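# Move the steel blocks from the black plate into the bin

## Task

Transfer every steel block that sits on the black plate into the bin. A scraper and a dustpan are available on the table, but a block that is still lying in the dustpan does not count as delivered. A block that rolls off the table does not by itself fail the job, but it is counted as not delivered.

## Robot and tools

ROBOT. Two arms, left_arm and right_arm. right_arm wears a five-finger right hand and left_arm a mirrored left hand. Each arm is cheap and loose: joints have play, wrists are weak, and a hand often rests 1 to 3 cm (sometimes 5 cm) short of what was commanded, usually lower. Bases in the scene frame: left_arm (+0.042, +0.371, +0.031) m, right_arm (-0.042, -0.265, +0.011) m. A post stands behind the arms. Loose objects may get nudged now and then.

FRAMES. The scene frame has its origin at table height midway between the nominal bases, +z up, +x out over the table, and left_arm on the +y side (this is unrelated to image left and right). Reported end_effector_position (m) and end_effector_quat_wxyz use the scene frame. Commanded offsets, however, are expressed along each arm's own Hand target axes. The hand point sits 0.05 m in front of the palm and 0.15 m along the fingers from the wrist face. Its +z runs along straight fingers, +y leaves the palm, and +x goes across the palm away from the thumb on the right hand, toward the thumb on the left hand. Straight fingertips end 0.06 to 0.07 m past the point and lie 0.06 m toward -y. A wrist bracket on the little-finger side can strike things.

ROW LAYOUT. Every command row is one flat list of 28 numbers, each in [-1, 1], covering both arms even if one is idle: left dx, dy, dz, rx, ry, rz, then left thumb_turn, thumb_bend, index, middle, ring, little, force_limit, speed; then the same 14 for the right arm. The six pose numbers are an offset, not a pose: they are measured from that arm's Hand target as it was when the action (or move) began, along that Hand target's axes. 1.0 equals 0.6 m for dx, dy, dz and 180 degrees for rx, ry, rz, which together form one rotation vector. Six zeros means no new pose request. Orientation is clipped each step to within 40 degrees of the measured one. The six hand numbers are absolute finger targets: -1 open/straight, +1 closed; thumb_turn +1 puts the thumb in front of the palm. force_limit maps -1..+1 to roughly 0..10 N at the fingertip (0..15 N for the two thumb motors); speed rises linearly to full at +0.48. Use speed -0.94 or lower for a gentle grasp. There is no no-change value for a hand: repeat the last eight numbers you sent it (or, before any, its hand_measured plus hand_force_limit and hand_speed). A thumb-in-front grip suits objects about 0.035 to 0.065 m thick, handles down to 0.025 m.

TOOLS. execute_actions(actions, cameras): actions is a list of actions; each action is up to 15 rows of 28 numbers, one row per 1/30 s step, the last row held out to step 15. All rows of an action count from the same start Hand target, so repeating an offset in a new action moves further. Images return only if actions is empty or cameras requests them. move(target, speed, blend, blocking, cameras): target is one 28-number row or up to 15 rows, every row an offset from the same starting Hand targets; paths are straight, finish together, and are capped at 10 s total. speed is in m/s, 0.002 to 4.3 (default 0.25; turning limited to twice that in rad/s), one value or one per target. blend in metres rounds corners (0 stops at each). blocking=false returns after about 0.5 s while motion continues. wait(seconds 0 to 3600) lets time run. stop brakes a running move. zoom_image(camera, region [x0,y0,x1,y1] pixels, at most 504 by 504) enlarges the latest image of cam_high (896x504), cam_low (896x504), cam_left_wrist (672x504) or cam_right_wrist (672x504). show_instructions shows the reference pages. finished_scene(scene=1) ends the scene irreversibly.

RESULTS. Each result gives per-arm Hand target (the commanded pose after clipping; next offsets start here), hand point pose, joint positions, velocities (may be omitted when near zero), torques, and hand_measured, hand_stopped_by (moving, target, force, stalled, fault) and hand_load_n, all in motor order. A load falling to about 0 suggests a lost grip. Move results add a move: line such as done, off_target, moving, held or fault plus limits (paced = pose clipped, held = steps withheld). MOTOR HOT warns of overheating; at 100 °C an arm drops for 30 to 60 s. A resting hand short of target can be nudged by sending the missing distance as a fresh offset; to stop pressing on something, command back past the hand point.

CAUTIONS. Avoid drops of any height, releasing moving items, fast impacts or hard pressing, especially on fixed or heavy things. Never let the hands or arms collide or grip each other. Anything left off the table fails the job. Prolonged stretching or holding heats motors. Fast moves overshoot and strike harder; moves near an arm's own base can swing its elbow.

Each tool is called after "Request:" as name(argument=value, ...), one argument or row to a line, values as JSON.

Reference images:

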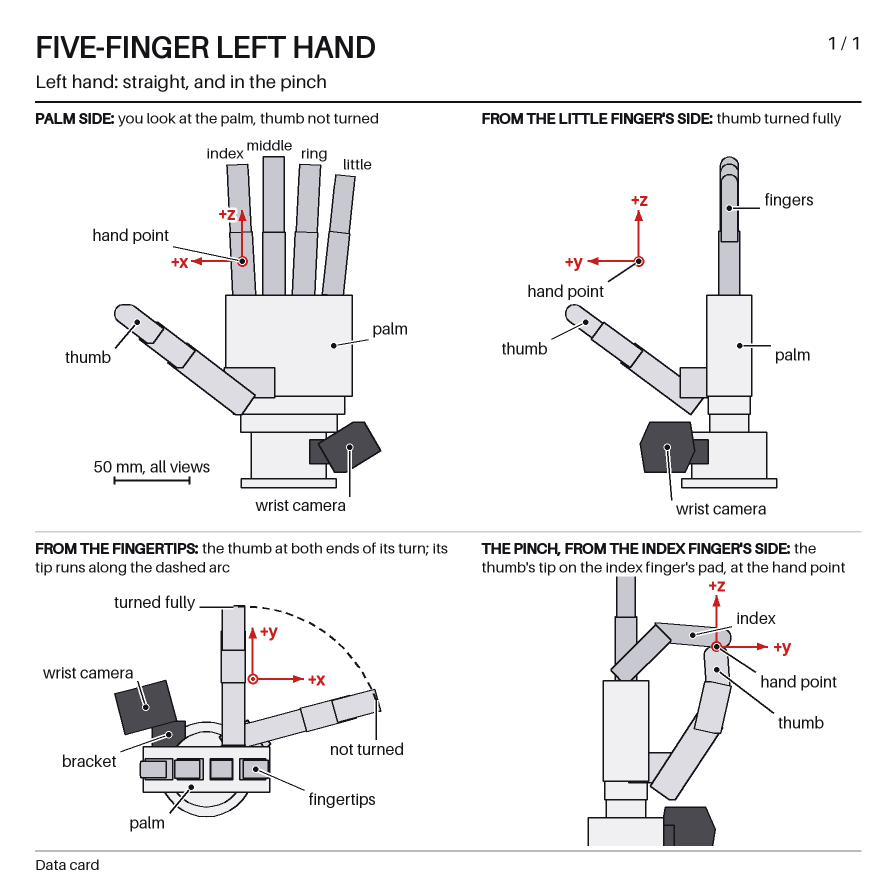

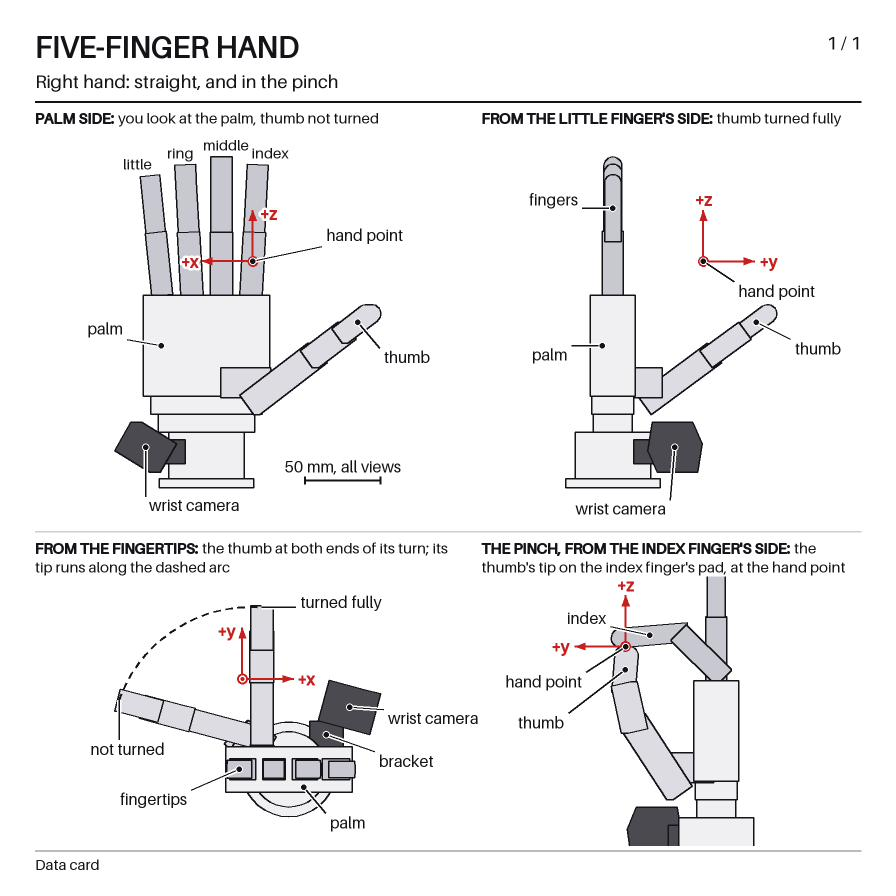

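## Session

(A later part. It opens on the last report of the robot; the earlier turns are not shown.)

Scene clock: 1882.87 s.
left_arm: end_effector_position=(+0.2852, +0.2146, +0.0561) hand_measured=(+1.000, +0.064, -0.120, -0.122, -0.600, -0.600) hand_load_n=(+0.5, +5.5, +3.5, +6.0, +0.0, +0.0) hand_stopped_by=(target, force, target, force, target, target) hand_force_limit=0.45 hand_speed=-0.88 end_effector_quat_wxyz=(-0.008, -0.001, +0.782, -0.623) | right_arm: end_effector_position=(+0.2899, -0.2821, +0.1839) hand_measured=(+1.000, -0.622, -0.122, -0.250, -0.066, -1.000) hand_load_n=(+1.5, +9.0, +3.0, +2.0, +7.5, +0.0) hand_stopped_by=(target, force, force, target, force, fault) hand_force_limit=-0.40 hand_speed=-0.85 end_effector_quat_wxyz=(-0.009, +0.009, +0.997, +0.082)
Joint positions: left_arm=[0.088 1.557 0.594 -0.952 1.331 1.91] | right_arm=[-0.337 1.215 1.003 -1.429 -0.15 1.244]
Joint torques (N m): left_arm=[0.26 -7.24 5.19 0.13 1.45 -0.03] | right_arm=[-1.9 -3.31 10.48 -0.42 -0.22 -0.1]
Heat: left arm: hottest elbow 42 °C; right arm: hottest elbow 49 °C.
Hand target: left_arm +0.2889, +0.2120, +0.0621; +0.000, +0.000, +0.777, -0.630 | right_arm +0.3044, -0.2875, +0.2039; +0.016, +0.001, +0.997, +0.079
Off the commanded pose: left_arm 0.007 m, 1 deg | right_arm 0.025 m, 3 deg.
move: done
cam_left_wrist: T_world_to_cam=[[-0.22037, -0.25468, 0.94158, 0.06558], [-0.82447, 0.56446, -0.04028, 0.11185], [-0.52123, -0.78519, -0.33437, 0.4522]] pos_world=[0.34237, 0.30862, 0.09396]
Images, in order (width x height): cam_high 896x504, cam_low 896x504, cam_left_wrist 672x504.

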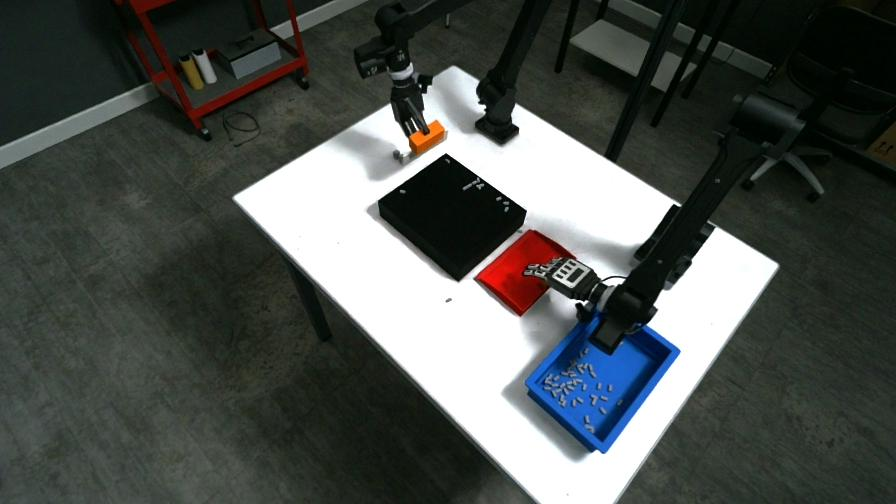

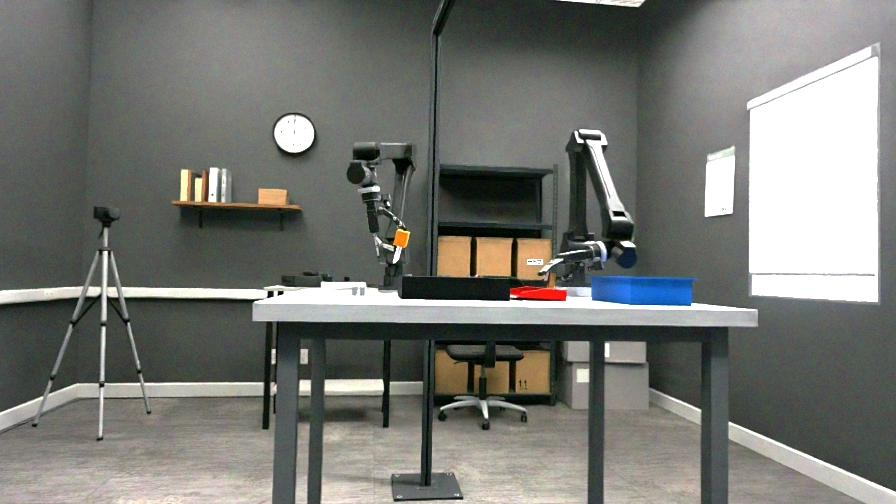

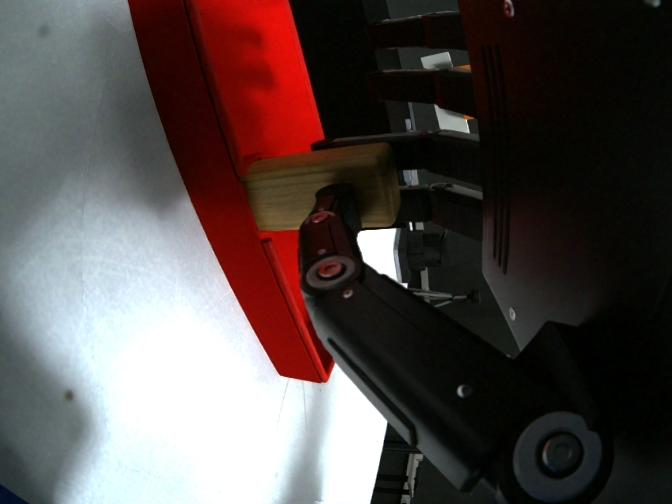

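Request:
move(
  target=[
    [0,0,0,-0.0278,0,0,1,0.5,-0.12,0.1,-0.6,-0.6,0.45,-0.88,0,0,0,0,0,0,1,0.1,0.0,-0.25,0.0,-1,-0.4,-0.85],
  ],
  speed=0.05,
  cameras=["cam_high","cam_low"],
)

Request:
zoom_image(
  camera="cam_high",
  region=[470, 190, 590, 310],
)

Request:
zoom_image(
  camera="cam_low",
  region=[480, 230, 620, 320],
)

Scene clock: 1895.17 s.
left_arm: end_effector_position=(+0.2858, +0.2124, +0.0568) hand_measured=(+1.000, +0.064, -0.120, -0.122, -0.600, -0.600) hand_load_n=(+1.0, +6.5, +2.5, +5.0, +0.0, +0.0) hand_stopped_by=(target, force, target, force, target, target) hand_force_limit=0.45 hand_speed=-0.88 end_effector_quat_wxyz=(-0.008, -0.002, +0.804, -0.595) | right_arm: end_effector_position=(+0.2899, -0.2821, +0.1839) hand_measured=(+1.000, -0.622, -0.122, -0.250, -0.066, -1.000) hand_load_n=(+1.5, +9.0, +3.0, +2.0, +7.5, +0.0) hand_stopped_by=(target, force, force, target, force, fault) hand_force_limit=-0.40 hand_speed=-0.85 end_effector_quat_wxyz=(-0.009, +0.009, +0.997, +0.082)
Joint positions: left_arm=[0.053 1.478 0.57 -0.817 1.271 1.717] | right_arm=[-0.337 1.215 1.003 -1.429 -0.15 1.244]
Joint torques (N m): left_arm=[0.21 -7.59 5.76 0.35 0.74 -0.04] | right_arm=[-1.85 -3.43 10.44 -0.39 -0.23 -0.11]
Heat: left arm: hottest elbow 41 °C; right arm: hottest elbow 49 °C.
Hand target: left_arm +0.2889, +0.2120, +0.0621; +0.000, +0.000, +0.804, -0.595 | right_arm +0.3044, -0.2875, +0.2039; +0.016, +0.001, +0.997, +0.079
Off the commanded pose: left_arm 0.006 m, 1 deg | right_arm 0.025 m, 3 deg.
move: done

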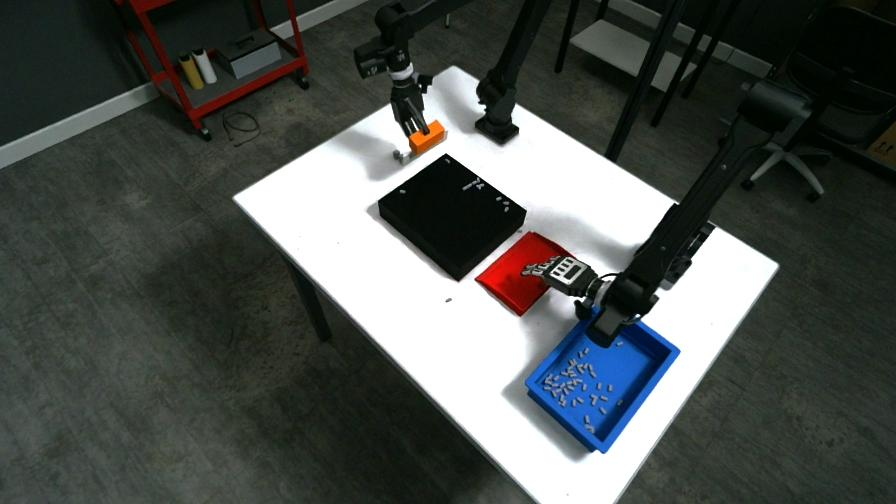

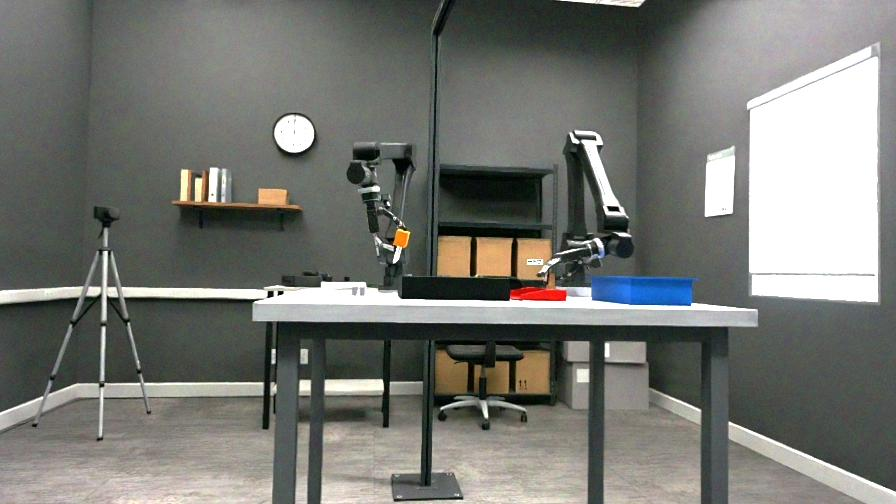

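Scaled by 4.200.

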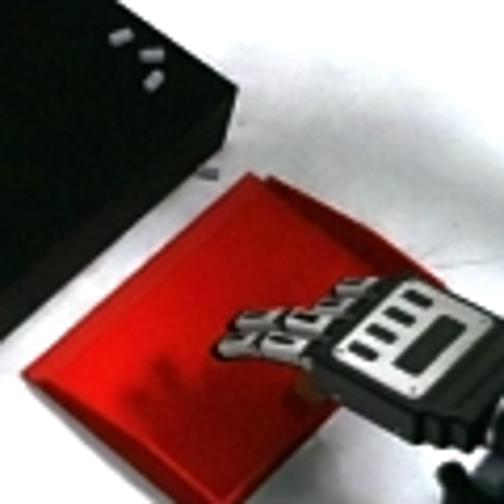

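Scaled by 3.600.

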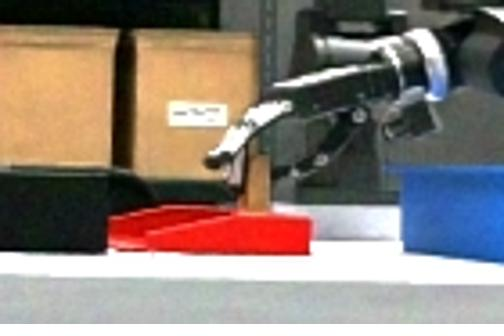

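Request:
move(
  target=[
    [0,-0.0103,0.0508,-0.0056,0,0,1,0.5,-0.12,0.1,-0.6,-0.6,0.45,-0.88,0,0,0,0,0,0,1,0.1,0.0,-0.25,0.0,-1,-0.4,-0.85],
  ],
  speed=0.03,
  cameras=["cam_high","cam_low"],
)

Request:
zoom_image(
  camera="cam_high",
  region=[470, 190, 590, 310],
)

Request:
zoom_image(
  camera="cam_low",
  region=[480, 230, 620, 320],
)

Scene clock: 1903.17 s.
left_arm: end_effector_position=(+0.2898, +0.1860, +0.0573) hand_measured=(+1.000, +0.064, -0.120, -0.122, -0.600, -0.600) hand_load_n=(+0.0, +6.5, +2.5, +6.0, +0.0, +0.0) hand_stopped_by=(target, force, target, force, target, target) hand_force_limit=0.45 hand_speed=-0.88 end_effector_quat_wxyz=(-0.004, -0.012, +0.809, -0.588) | right_arm: end_effector_position=(+0.2899, -0.2821, +0.1839) hand_measured=(+1.000, -0.622, -0.122, -0.250, -0.066, -1.000) hand_load_n=(+1.5, +9.0, +3.5, +2.0, +7.5, +0.0) hand_stopped_by=(target, force, force, target, force, fault) hand_force_limit=-0.40 hand_speed=-0.85 end_effector_quat_wxyz=(-0.009, +0.009, +0.997, +0.082)
Joint positions: left_arm=[-0.047 1.407 0.504 -0.45 1.25 1.321] | right_arm=[-0.337 1.215 1.003 -1.429 -0.15 1.244]
Joint torques (N m): left_arm=[0.03 -6.3 6.01 1.16 0.55 -0.05] | right_arm=[-1.67 -3.25 10.43 -0.38 -0.22 -0.11]
Heat: left arm: hottest elbow 40 °C; right arm: hottest elbow 49 °C.
Hand target: left_arm +0.2889, +0.1810, +0.0591; +0.000, +0.000, +0.809, -0.588 | right_arm +0.3044, -0.2875, +0.2039; +0.016, +0.001, +0.997, +0.079
Off the commanded pose: left_arm 0.005 m, 1 deg | right_arm 0.025 m, 3 deg.
move: done

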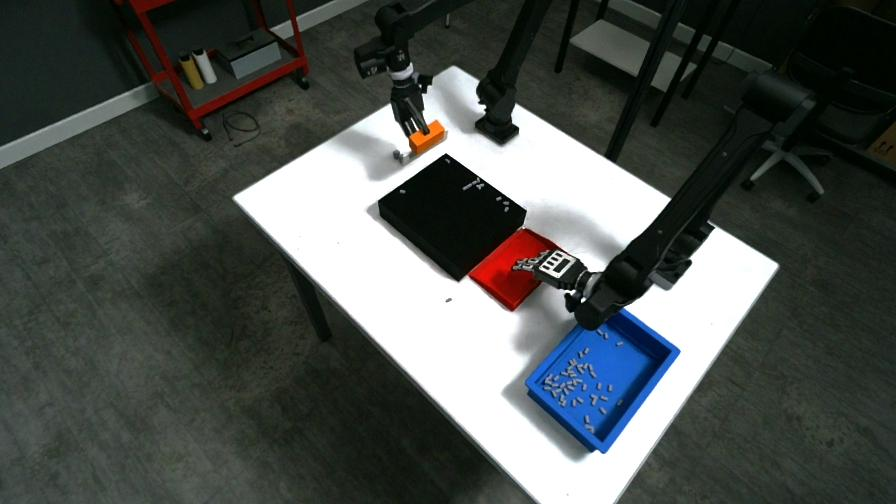

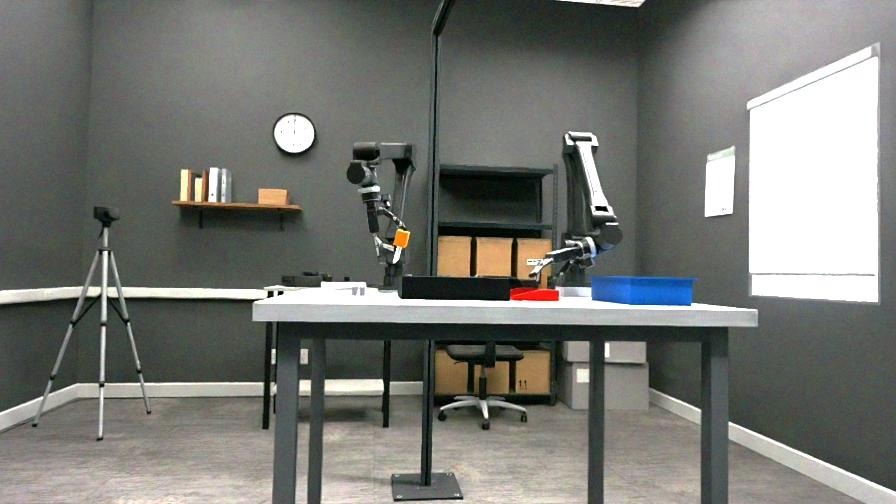

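Scaled by 4.200.

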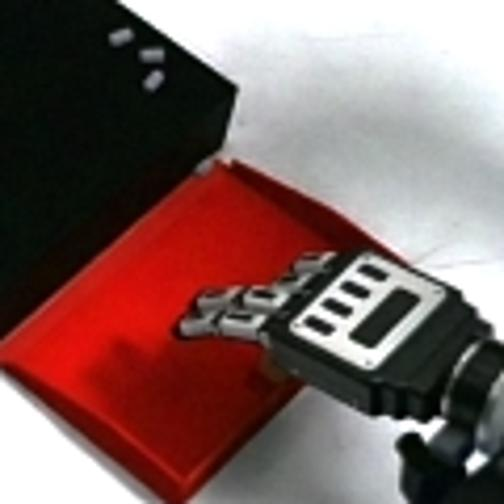

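Scaled by 3.600.

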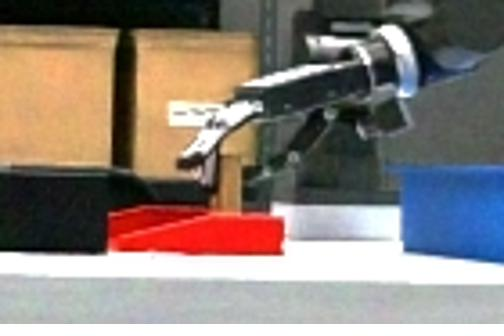

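Request:
zoom_image(
  camera="cam_high",
  region=[495, 205, 545, 250],
)

Scaled by 10.080.

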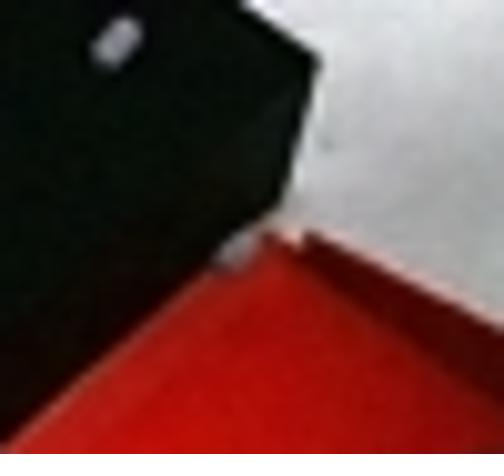

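Request:
move(
  target=[
    [0,-0.0043,0.0130,0,0,0,1,0.5,-0.12,0.1,-0.6,-0.6,0.45,-0.88,0,0,0,0,0,0,1,0.1,0.0,-0.25,0.0,-1,-0.4,-0.85],
  ],
  speed=0.03,
  cameras=["cam_high","cam_low"],
)

Request:
zoom_image(
  camera="cam_high",
  region=[495, 205, 545, 250],
)

Scene clock: 1909.93 s.
left_arm: end_effector_position=(+0.2903, +0.1841, +0.0580) hand_measured=(+1.000, +0.064, -0.120, -0.122, -0.600, -0.600) hand_load_n=(-0.5, +8.0, +0.5, +5.0, +0.0, +0.0) hand_stopped_by=(target, force, target, force, target, target) hand_force_limit=0.45 hand_speed=-0.88 end_effector_quat_wxyz=(-0.002, -0.026, +0.810, -0.586) | right_arm: end_effector_position=(+0.2899, -0.2821, +0.1839) hand_measured=(+1.000, -0.622, -0.122, -0.250, -0.066, -1.000) hand_load_n=(+1.5, +9.0, +3.0, +2.0, +7.5, -0.5) hand_stopped_by=(target, force, force, target, force, fault) hand_force_limit=-0.40 hand_speed=-0.85 end_effector_quat_wxyz=(-0.009, +0.009, +0.997, +0.082)
Joint positions: left_arm=[-0.053 1.39 0.485 -0.378 1.239 1.232] | right_arm=[-0.337 1.215 1.003 -1.429 -0.15 1.244]
Joint torques (N m): left_arm=[-1.79 -5.36 6.5 1.78 0.66 0] | right_arm=[-1.79 -3.43 10.47 -0.38 -0.23 -0.1]
Heat: left arm: hottest elbow 39 °C; right arm: hottest elbow 49 °C.
Hand target: left_arm +0.2889, +0.1728, +0.0592; +0.000, +0.000, +0.809, -0.588 | right_arm +0.3044, -0.2875, +0.2039; +0.016, +0.001, +0.997, +0.079
Off the commanded pose: left_arm 0.011 m, 3 deg | right_arm 0.025 m, 3 deg.
move: off_target (left_arm)

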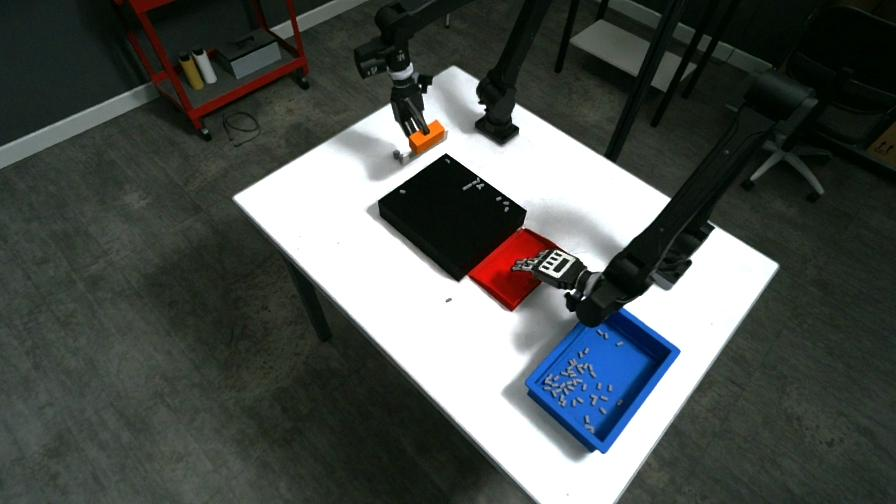

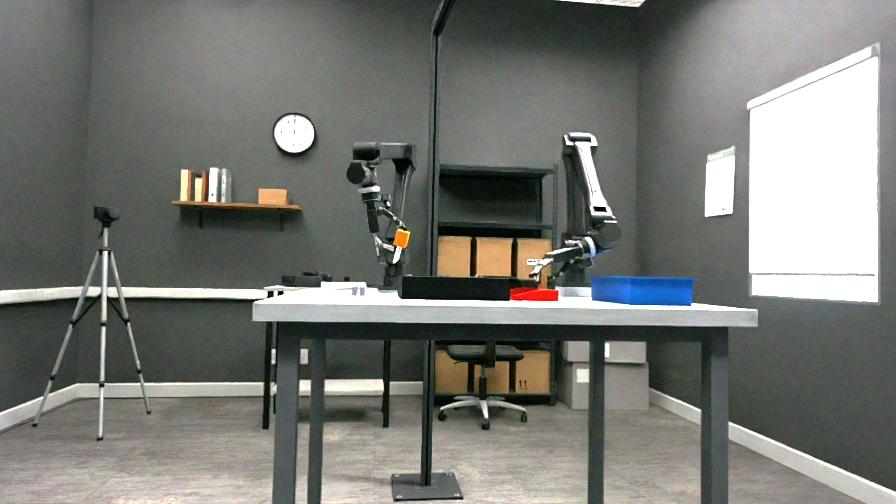

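Scaled by 10.080.

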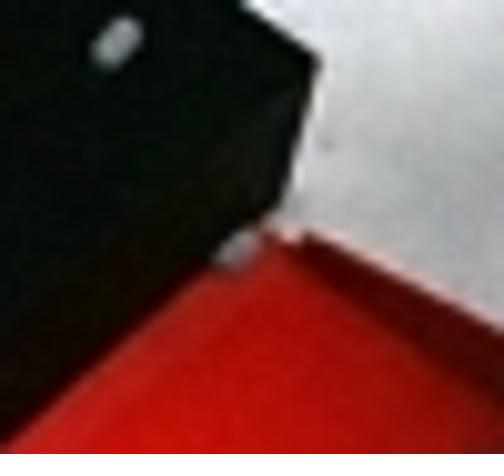

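Request:
move(
  target=[
    [0,0.0083,-0.0271,0,0,0,1,0.5,-0.12,0.1,-0.6,-0.6,0.45,-0.88,0,0,0,0,0,0,1,0.1,0.0,-0.25,0.0,-1,-0.4,-0.85],
  ],
  speed=0.03,
  cameras=["cam_high","cam_low"],
)

Request:
zoom_image(
  camera="cam_high",
  region=[495, 205, 545, 250],
)

Request:
zoom_image(
  camera="cam_low",
  region=[480, 270, 560, 320],
)

Scene clock: 1916.53 s.
left_arm: end_effector_position=(+0.2793, +0.1900, +0.0568) hand_measured=(+1.000, +0.064, -0.120, -0.122, -0.600, -0.600) hand_load_n=(+1.0, +6.5, +3.0, +5.0, +0.0, +0.0) hand_stopped_by=(target, force, target, force, target, target) hand_force_limit=0.45 hand_speed=-0.88 end_effector_quat_wxyz=(-0.005, -0.007, +0.809, -0.587) | right_arm: end_effector_position=(+0.2899, -0.2821, +0.1839) hand_measured=(+1.000, -0.622, -0.122, -0.250, -0.066, -1.000) hand_load_n=(+1.5, +9.0, +3.0, +2.5, +7.5, +0.0) hand_stopped_by=(target, force, force, target, force, fault) hand_force_limit=-0.40 hand_speed=-0.85 end_effector_quat_wxyz=(-0.009, +0.009, +0.997, +0.082)
Joint positions: left_arm=[-0.036 1.39 0.49 -0.51 1.251 1.386] | right_arm=[-0.337 1.215 1.003 -1.429 -0.15 1.244]
Joint torques (N m): left_arm=[1.08 -3.72 8.53 -0.27 0.7 0.18] | right_arm=[-1.79 -3.31 10.44 -0.42 -0.22 -0.11]
Heat: left arm: hottest elbow 39 °C; right arm: hottest elbow 49 °C.
Hand target: left_arm +0.2889, +0.1898, +0.0595; +0.000, +0.000, +0.809, -0.588 | right_arm +0.3044, -0.2875, +0.2039; +0.016, +0.001, +0.997, +0.079
Off the commanded pose: left_arm 0.010 m, 1 deg | right_arm 0.025 m, 3 deg.
move: done

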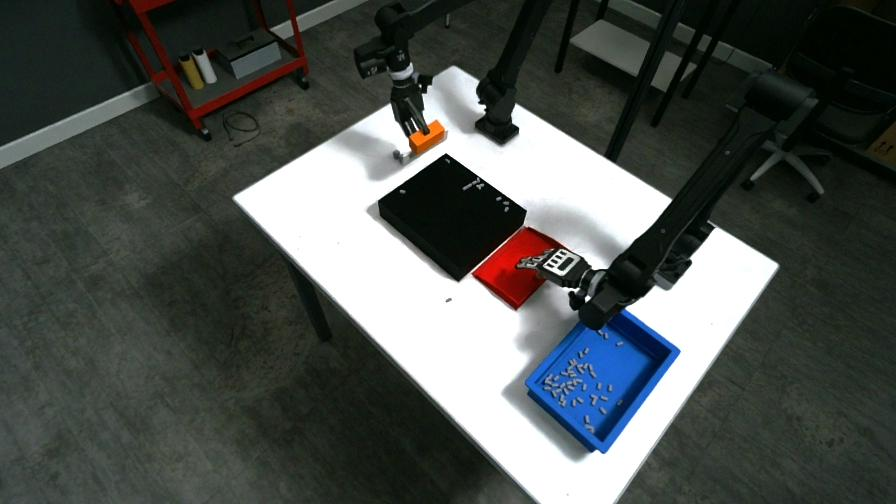

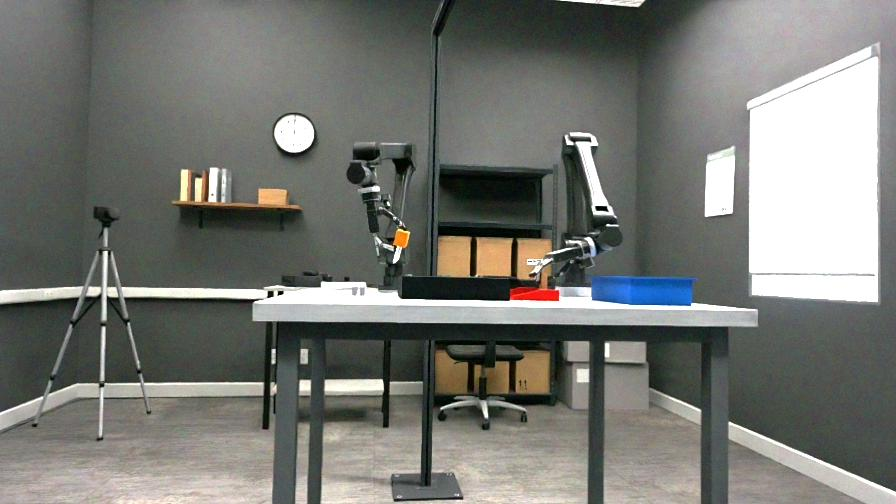

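Scaled by 10.080.

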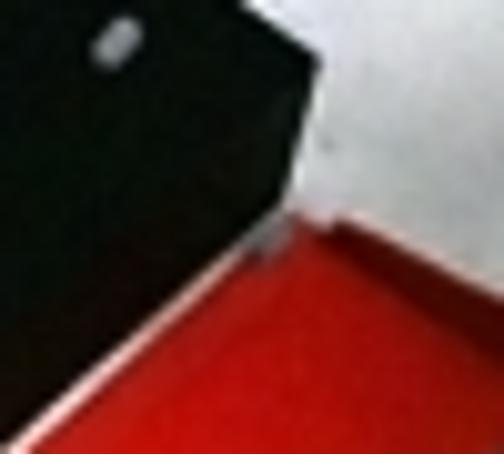

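Scaled by 6.300.

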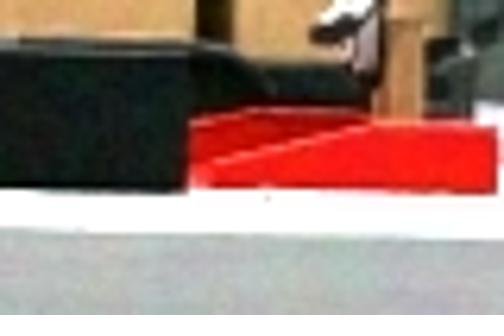

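Request:
move(
  target=[
    [0,0.0005,0.0083,0,0,0,1,0.5,-0.12,0.1,-0.6,-0.6,0.45,-0.88,0,0,0,0,0,0,1,0.1,0.0,-0.25,0.0,-1,-0.4,-0.85],
    [0,-0.003,0.0013,0.0667,0,0,1,0.5,-0.12,0.1,-0.6,-0.6,0.45,-0.88,0,0,0,0,0,0,1,0.1,0.0,-0.25,0.0,-1,-0.4,-0.85],
  ],
  speed=0.04,
  cameras=["cam_high","cam_low"],
)

Request:
zoom_image(
  camera="cam_high",
  region=[495, 205, 545, 250],
)

Request:
zoom_image(
  camera="cam_low",
  region=[480, 230, 620, 320],
)

Scene clock: 1940.00 s.
left_arm: end_effector_position=(+0.2783, +0.1914, +0.0555) hand_measured=(+1.000, +0.066, -0.120, -0.122, -0.600, -0.600) hand_load_n=(+0.0, +3.5, +4.0, +9.5, +0.0, +0.0) hand_stopped_by=(target, force, target, force, target, target) hand_force_limit=0.45 hand_speed=-0.88 end_effector_quat_wxyz=(-0.003, -0.013, +0.751, -0.660) | right_arm: end_effector_position=(+0.2899, -0.2821, +0.1839) hand_measured=(+1.000, -0.622, -0.122, -0.250, -0.066, -1.000) hand_load_n=(+1.5, +9.0, +3.0, +2.5, +7.5, +0.0) hand_stopped_by=(target, force, force, target, force, fault) hand_force_limit=-0.40 hand_speed=-0.85 end_effector_quat_wxyz=(-0.009, +0.009, +0.997, +0.082)
Joint positions: left_arm=[0.04 1.542 0.505 -0.624 1.441 1.639] | right_arm=[-0.337 1.215 1.003 -1.429 -0.15 1.244]
Joint torques (N m): left_arm=[0.79 -4.54 7.27 -0.47 1.59 0.18] | right_arm=[-1.79 -3.31 10.47 -0.4 -0.22 -0.1]
Heat: left arm: hottest elbow 38 °C; right arm: hottest elbow 49 °C.
Hand target: left_arm +0.2889, +0.1885, +0.0609; +0.000, +0.000, +0.743, -0.669 | right_arm +0.3044, -0.2875, +0.2039; +0.016, +0.001, +0.997, +0.079
Off the commanded pose: left_arm 0.012 m, 2 deg | right_arm 0.025 m, 3 deg.
move: off_target (left_arm)

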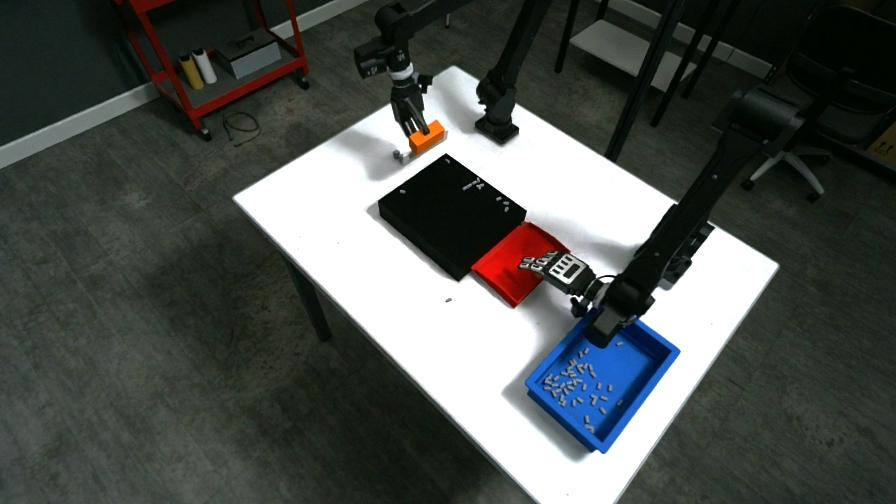

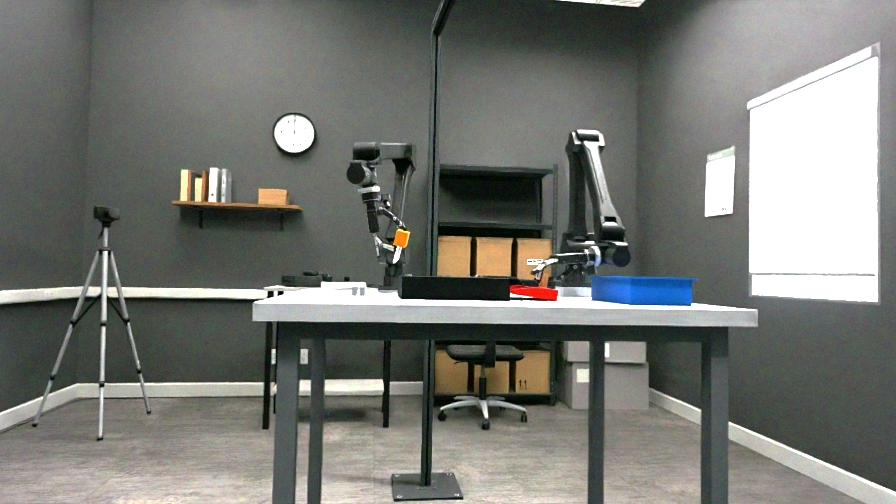

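Scaled by 10.080.

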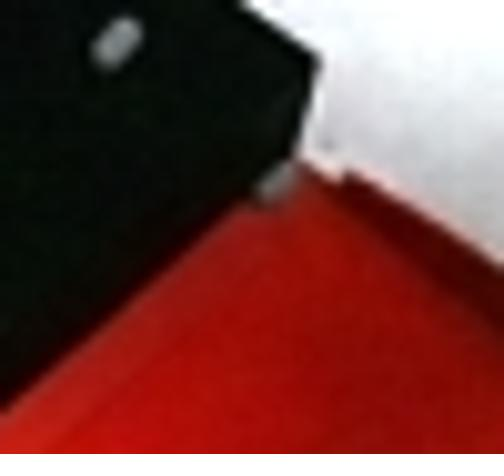

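Scaled by 3.600.

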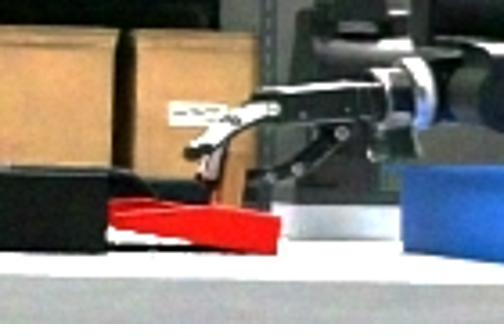

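Request:
move(
  target=[
    [0,-0.003,-0.0083,0.05,0,0,1,0.5,-0.12,0.1,-0.6,-0.6,0.45,-0.88,0,0,0,0,0,0,1,0.1,0.0,-0.25,0.0,-1,-0.4,-0.85],
  ],
  speed=0.04,
  cameras=["cam_high","cam_low"],
)

Request:
zoom_image(
  camera="cam_high",
  region=[495, 205, 545, 250],
)

Request:
zoom_image(
  camera="cam_low",
  region=[480, 230, 620, 320],
)

Scene clock: 1948.23 s.
left_arm: end_effector_position=(+0.2779, +0.1911, +0.0581) hand_measured=(+1.000, +0.066, -0.120, -0.122, -0.600, -0.600) hand_load_n=(+1.5, +8.0, +4.0, +10.0, +0.0, +0.0) hand_stopped_by=(target, force, target, force, target, target) hand_force_limit=0.45 hand_speed=-0.88 end_effector_quat_wxyz=(+0.019, -0.001, +0.722, -0.692) | right_arm: end_effector_position=(+0.2899, -0.2821, +0.1839) hand_measured=(+1.000, -0.622, -0.122, -0.250, -0.066, -1.000) hand_load_n=(+1.5, +9.0, +3.0, +2.0, +7.0, +0.0) hand_stopped_by=(target, force, force, target, force, fault) hand_force_limit=-0.40 hand_speed=-0.85 end_effector_quat_wxyz=(-0.009, +0.009, +0.997, +0.082)
Joint positions: left_arm=[0.067 1.653 0.553 -0.943 1.524 2.07] | right_arm=[-0.337 1.215 1.003 -1.429 -0.15 1.244]
Joint torques (N m): left_arm=[1.38 -4.37 5.81 -1.09 1.97 0.08] | right_arm=[-1.79 -3.31 10.45 -0.39 -0.21 -0.11]
Heat: left arm: hottest elbow 38 °C; right arm: hottest elbow 50 °C.
Hand target: left_arm +0.2889, +0.1933, +0.0632; +0.000, +0.000, +0.688, -0.726 | right_arm +0.3044, -0.2875, +0.2039; +0.016, +0.001, +0.997, +0.079
Off the commanded pose: left_arm 0.012 m, 6 deg | right_arm 0.025 m, 3 deg.
joint sent to its limit (left arm) — joint 5 (wrist yaw), upper limit. The joint targets are off in position and orientation.
move: off_target (left_arm)

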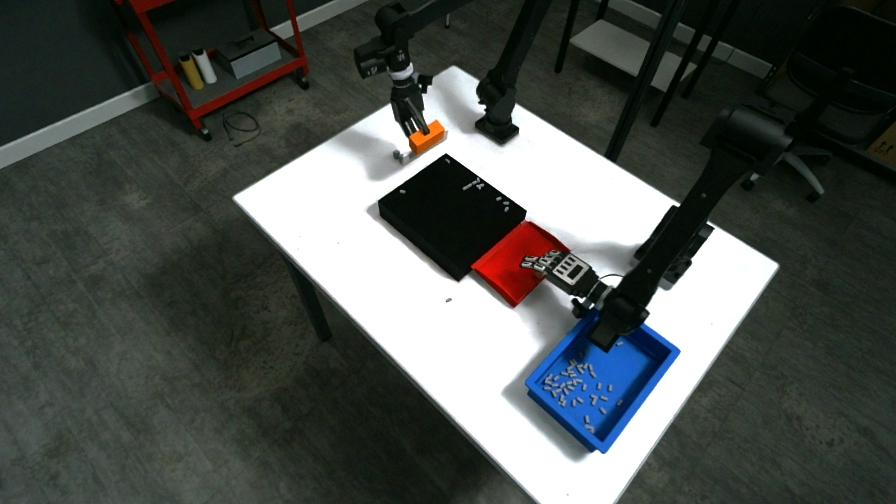

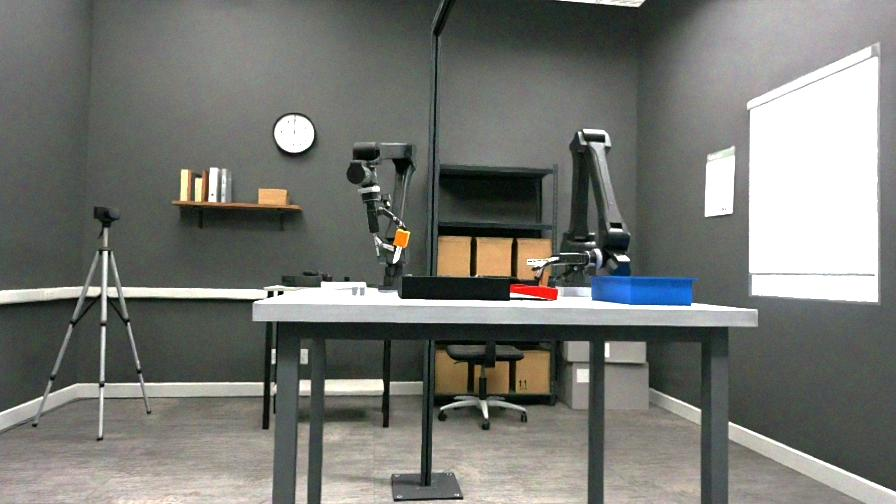

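Scaled by 10.080.

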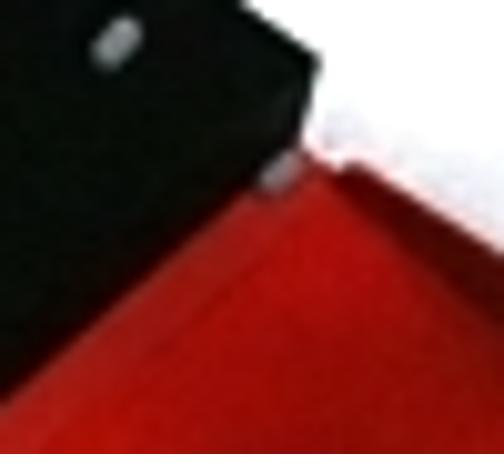

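Scaled by 3.600.

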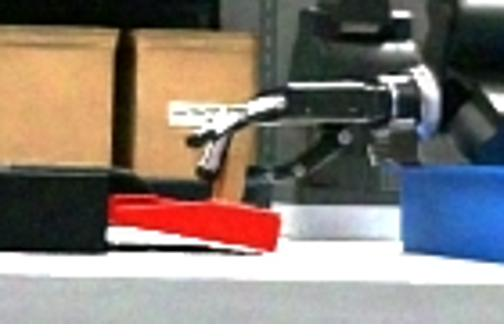

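Request:
move(
  target=[
    [0,-0.015,-0.0345,0,0,0,1,0.5,-0.12,0.1,-0.6,-0.6,0.45,-0.88,0,0,0,0,0,0,1,0.1,0.0,-0.25,0.0,-1,-0.4,-0.85],
  ],
  speed=0.03,
  cameras=["cam_high","cam_low"],
)

Request:
zoom_image(
  camera="cam_high",
  region=[495, 205, 545, 250],
)

Request:
zoom_image(
  camera="cam_low",
  region=[480, 230, 620, 320],
)

Scene clock: 1955.30 s.
left_arm: end_effector_position=(+0.2834, +0.2104, +0.0620) hand_measured=(+1.000, +0.064, -0.120, -0.122, -0.600, -0.600) hand_load_n=(+2.0, +11.0, +3.5, +7.0, +0.0, +0.0) hand_stopped_by=(target, force, target, force, target, target) hand_force_limit=0.45 hand_speed=-0.88 end_effector_quat_wxyz=(+0.026, -0.038, +0.728, -0.684) | right_arm: end_effector_position=(+0.2899, -0.2821, +0.1839) hand_measured=(+1.000, -0.622, -0.122, -0.250, -0.066, -1.000) hand_load_n=(+1.5, +9.0, +3.0, +2.5, +7.0, +0.0) hand_stopped_by=(target, force, force, target, force, fault) hand_force_limit=-0.40 hand_speed=-0.85 end_effector_quat_wxyz=(-0.009, +0.009, +0.997, +0.082)
Joint positions: left_arm=[0.142 1.636 0.556 -1.003 1.5 2.07] | right_arm=[-0.337 1.215 1.003 -1.429 -0.15 1.244]
Joint torques (N m): left_arm=[1.38 -8.12 4.45 -1.36 1.05 0.12] | right_arm=[-1.85 -3.37 10.44 -0.4 -0.22 -0.1]
Heat: left arm: hottest elbow 38 °C; right arm: hottest elbow 50 °C.
Hand target: left_arm +0.2889, +0.2144, +0.0711; +0.000, +0.000, +0.688, -0.726 | right_arm +0.3044, -0.2875, +0.2039; +0.016, +0.001, +0.997, +0.079
Off the commanded pose: left_arm 0.011 m, 8 deg | right_arm 0.025 m, 3 deg.
joint sent to its limit (left arm) — joint 6 (wrist roll), upper limit. The joint targets are off in position and orientation.
move: off_target (left_arm)

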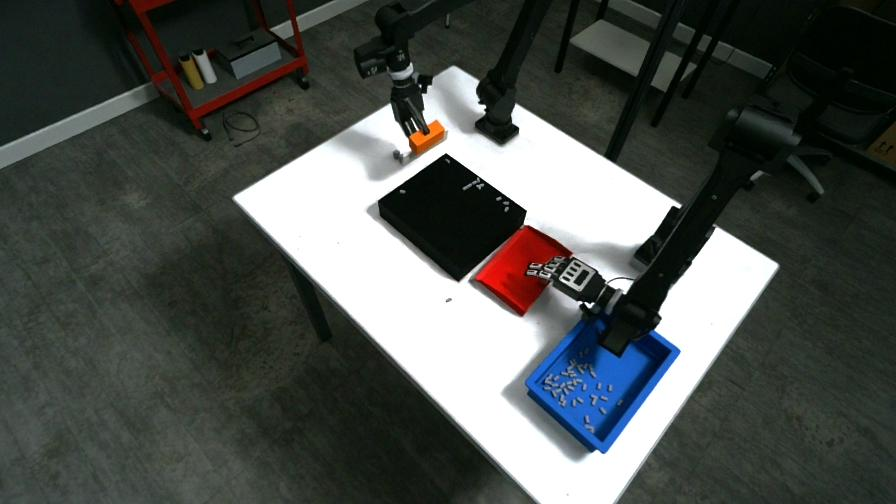

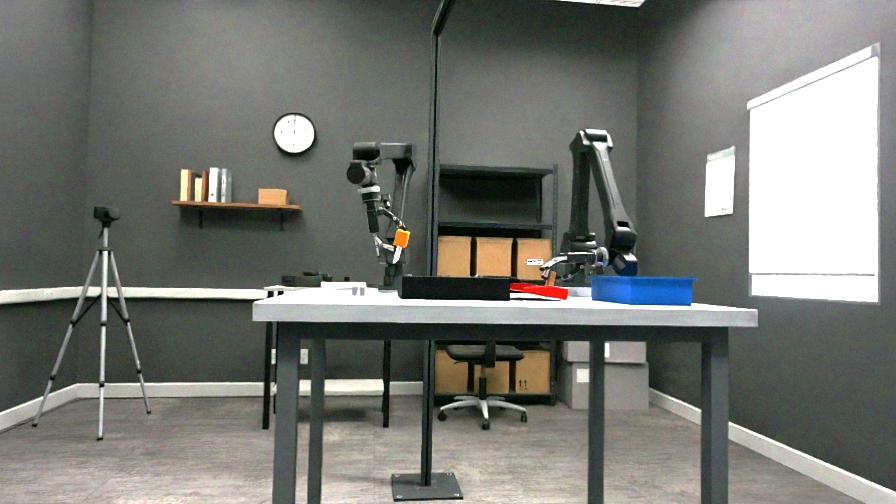

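Scaled by 10.080.

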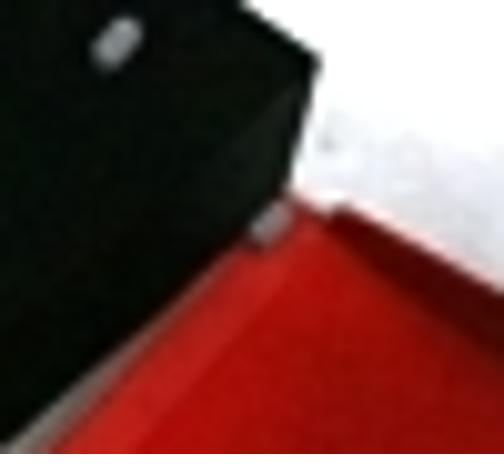

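Scaled by 3.600.

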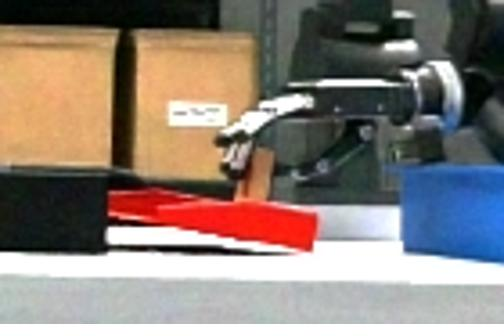

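Request:
move(
  target=[
    [0,-0.03,-0.05,0,-0.022,0,1,0.5,-0.12,0.1,-0.6,-0.6,0.45,-0.88,0,0,0,0,0,0,1,0.1,0.0,-0.25,0.0,-1,-0.4,-0.85],
  ],
  speed=0.04,
  cameras=["cam_high","cam_low"],
)

Request:
zoom_image(
  camera="cam_high",
  region=[470, 195, 590, 315],
)

Request:
zoom_image(
  camera="cam_low",
  region=[480, 230, 620, 320],
)

Scene clock: 1967.97 s.
left_arm: end_effector_position=(+0.2845, +0.2417, +0.0764) hand_measured=(+1.000, +0.064, -0.120, -0.122, -0.600, -0.600) hand_load_n=(+2.0, +11.0, +3.5, +7.0, -0.5, +0.0) hand_stopped_by=(target, force, target, force, target, target) hand_force_limit=0.45 hand_speed=-0.88 end_effector_quat_wxyz=(+0.052, -0.082, +0.739, -0.667) | right_arm: end_effector_position=(+0.2899, -0.2821, +0.1839) hand_measured=(+1.000, -0.622, -0.122, -0.250, -0.066, -1.000) hand_load_n=(+1.5, +9.5, +3.0, +2.0, +7.5, +0.0) hand_stopped_by=(target, force, force, target, force, fault) hand_force_limit=-0.40 hand_speed=-0.85 end_effector_quat_wxyz=(-0.009, +0.009, +0.997, +0.082)
Joint positions: left_arm=[0.266 1.545 0.541 -1.095 1.449 2.07] | right_arm=[-0.337 1.215 1.003 -1.429 -0.15 1.244]
Joint torques (N m): left_arm=[1.08 -8 4.96 -1.4 1.14 0.12] | right_arm=[-1.79 -3.25 10.48 -0.4 -0.22 -0.1]
Heat: left arm: hottest elbow 37 °C; right arm: hottest elbow 50 °C.
Hand target: left_arm +0.2889, +0.2454, +0.0875; +0.024, -0.025, +0.688, -0.725 | right_arm +0.3044, -0.2875, +0.2039; +0.016, +0.001, +0.997, +0.079
Off the commanded pose: left_arm 0.012 m, 11 deg | right_arm 0.025 m, 3 deg.
joint sent to its limit (left arm) — joint 6 (wrist roll), upper limit. The joint targets are off in position and orientation.
move: off_target (left_arm)

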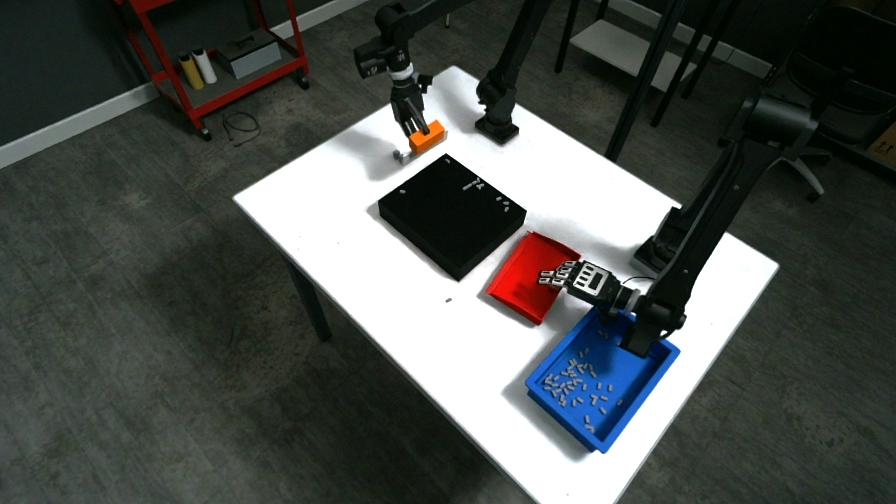

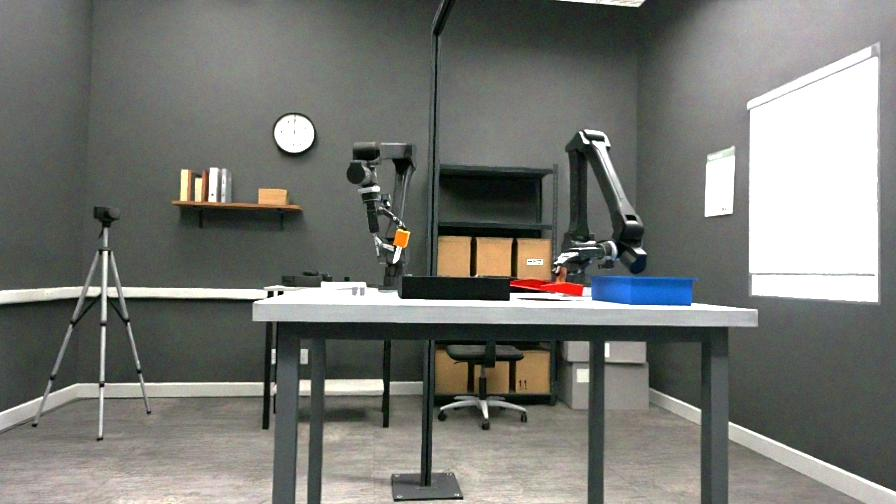

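Scaled by 4.200.

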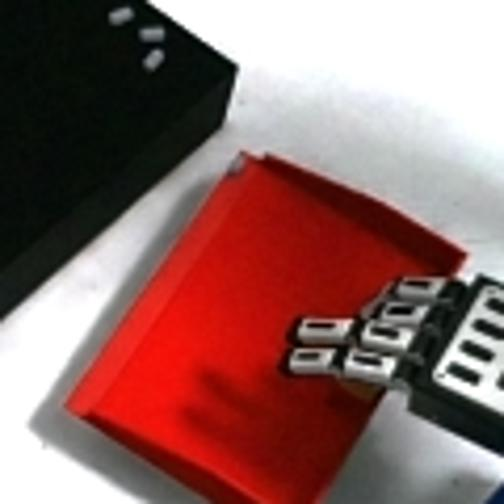

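Scaled by 3.600.

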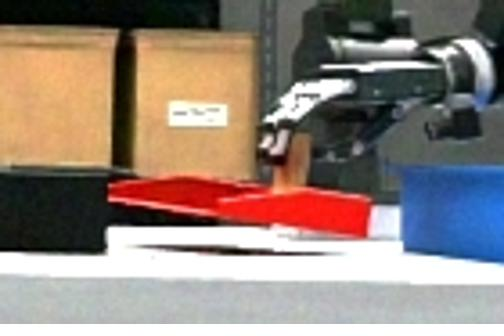

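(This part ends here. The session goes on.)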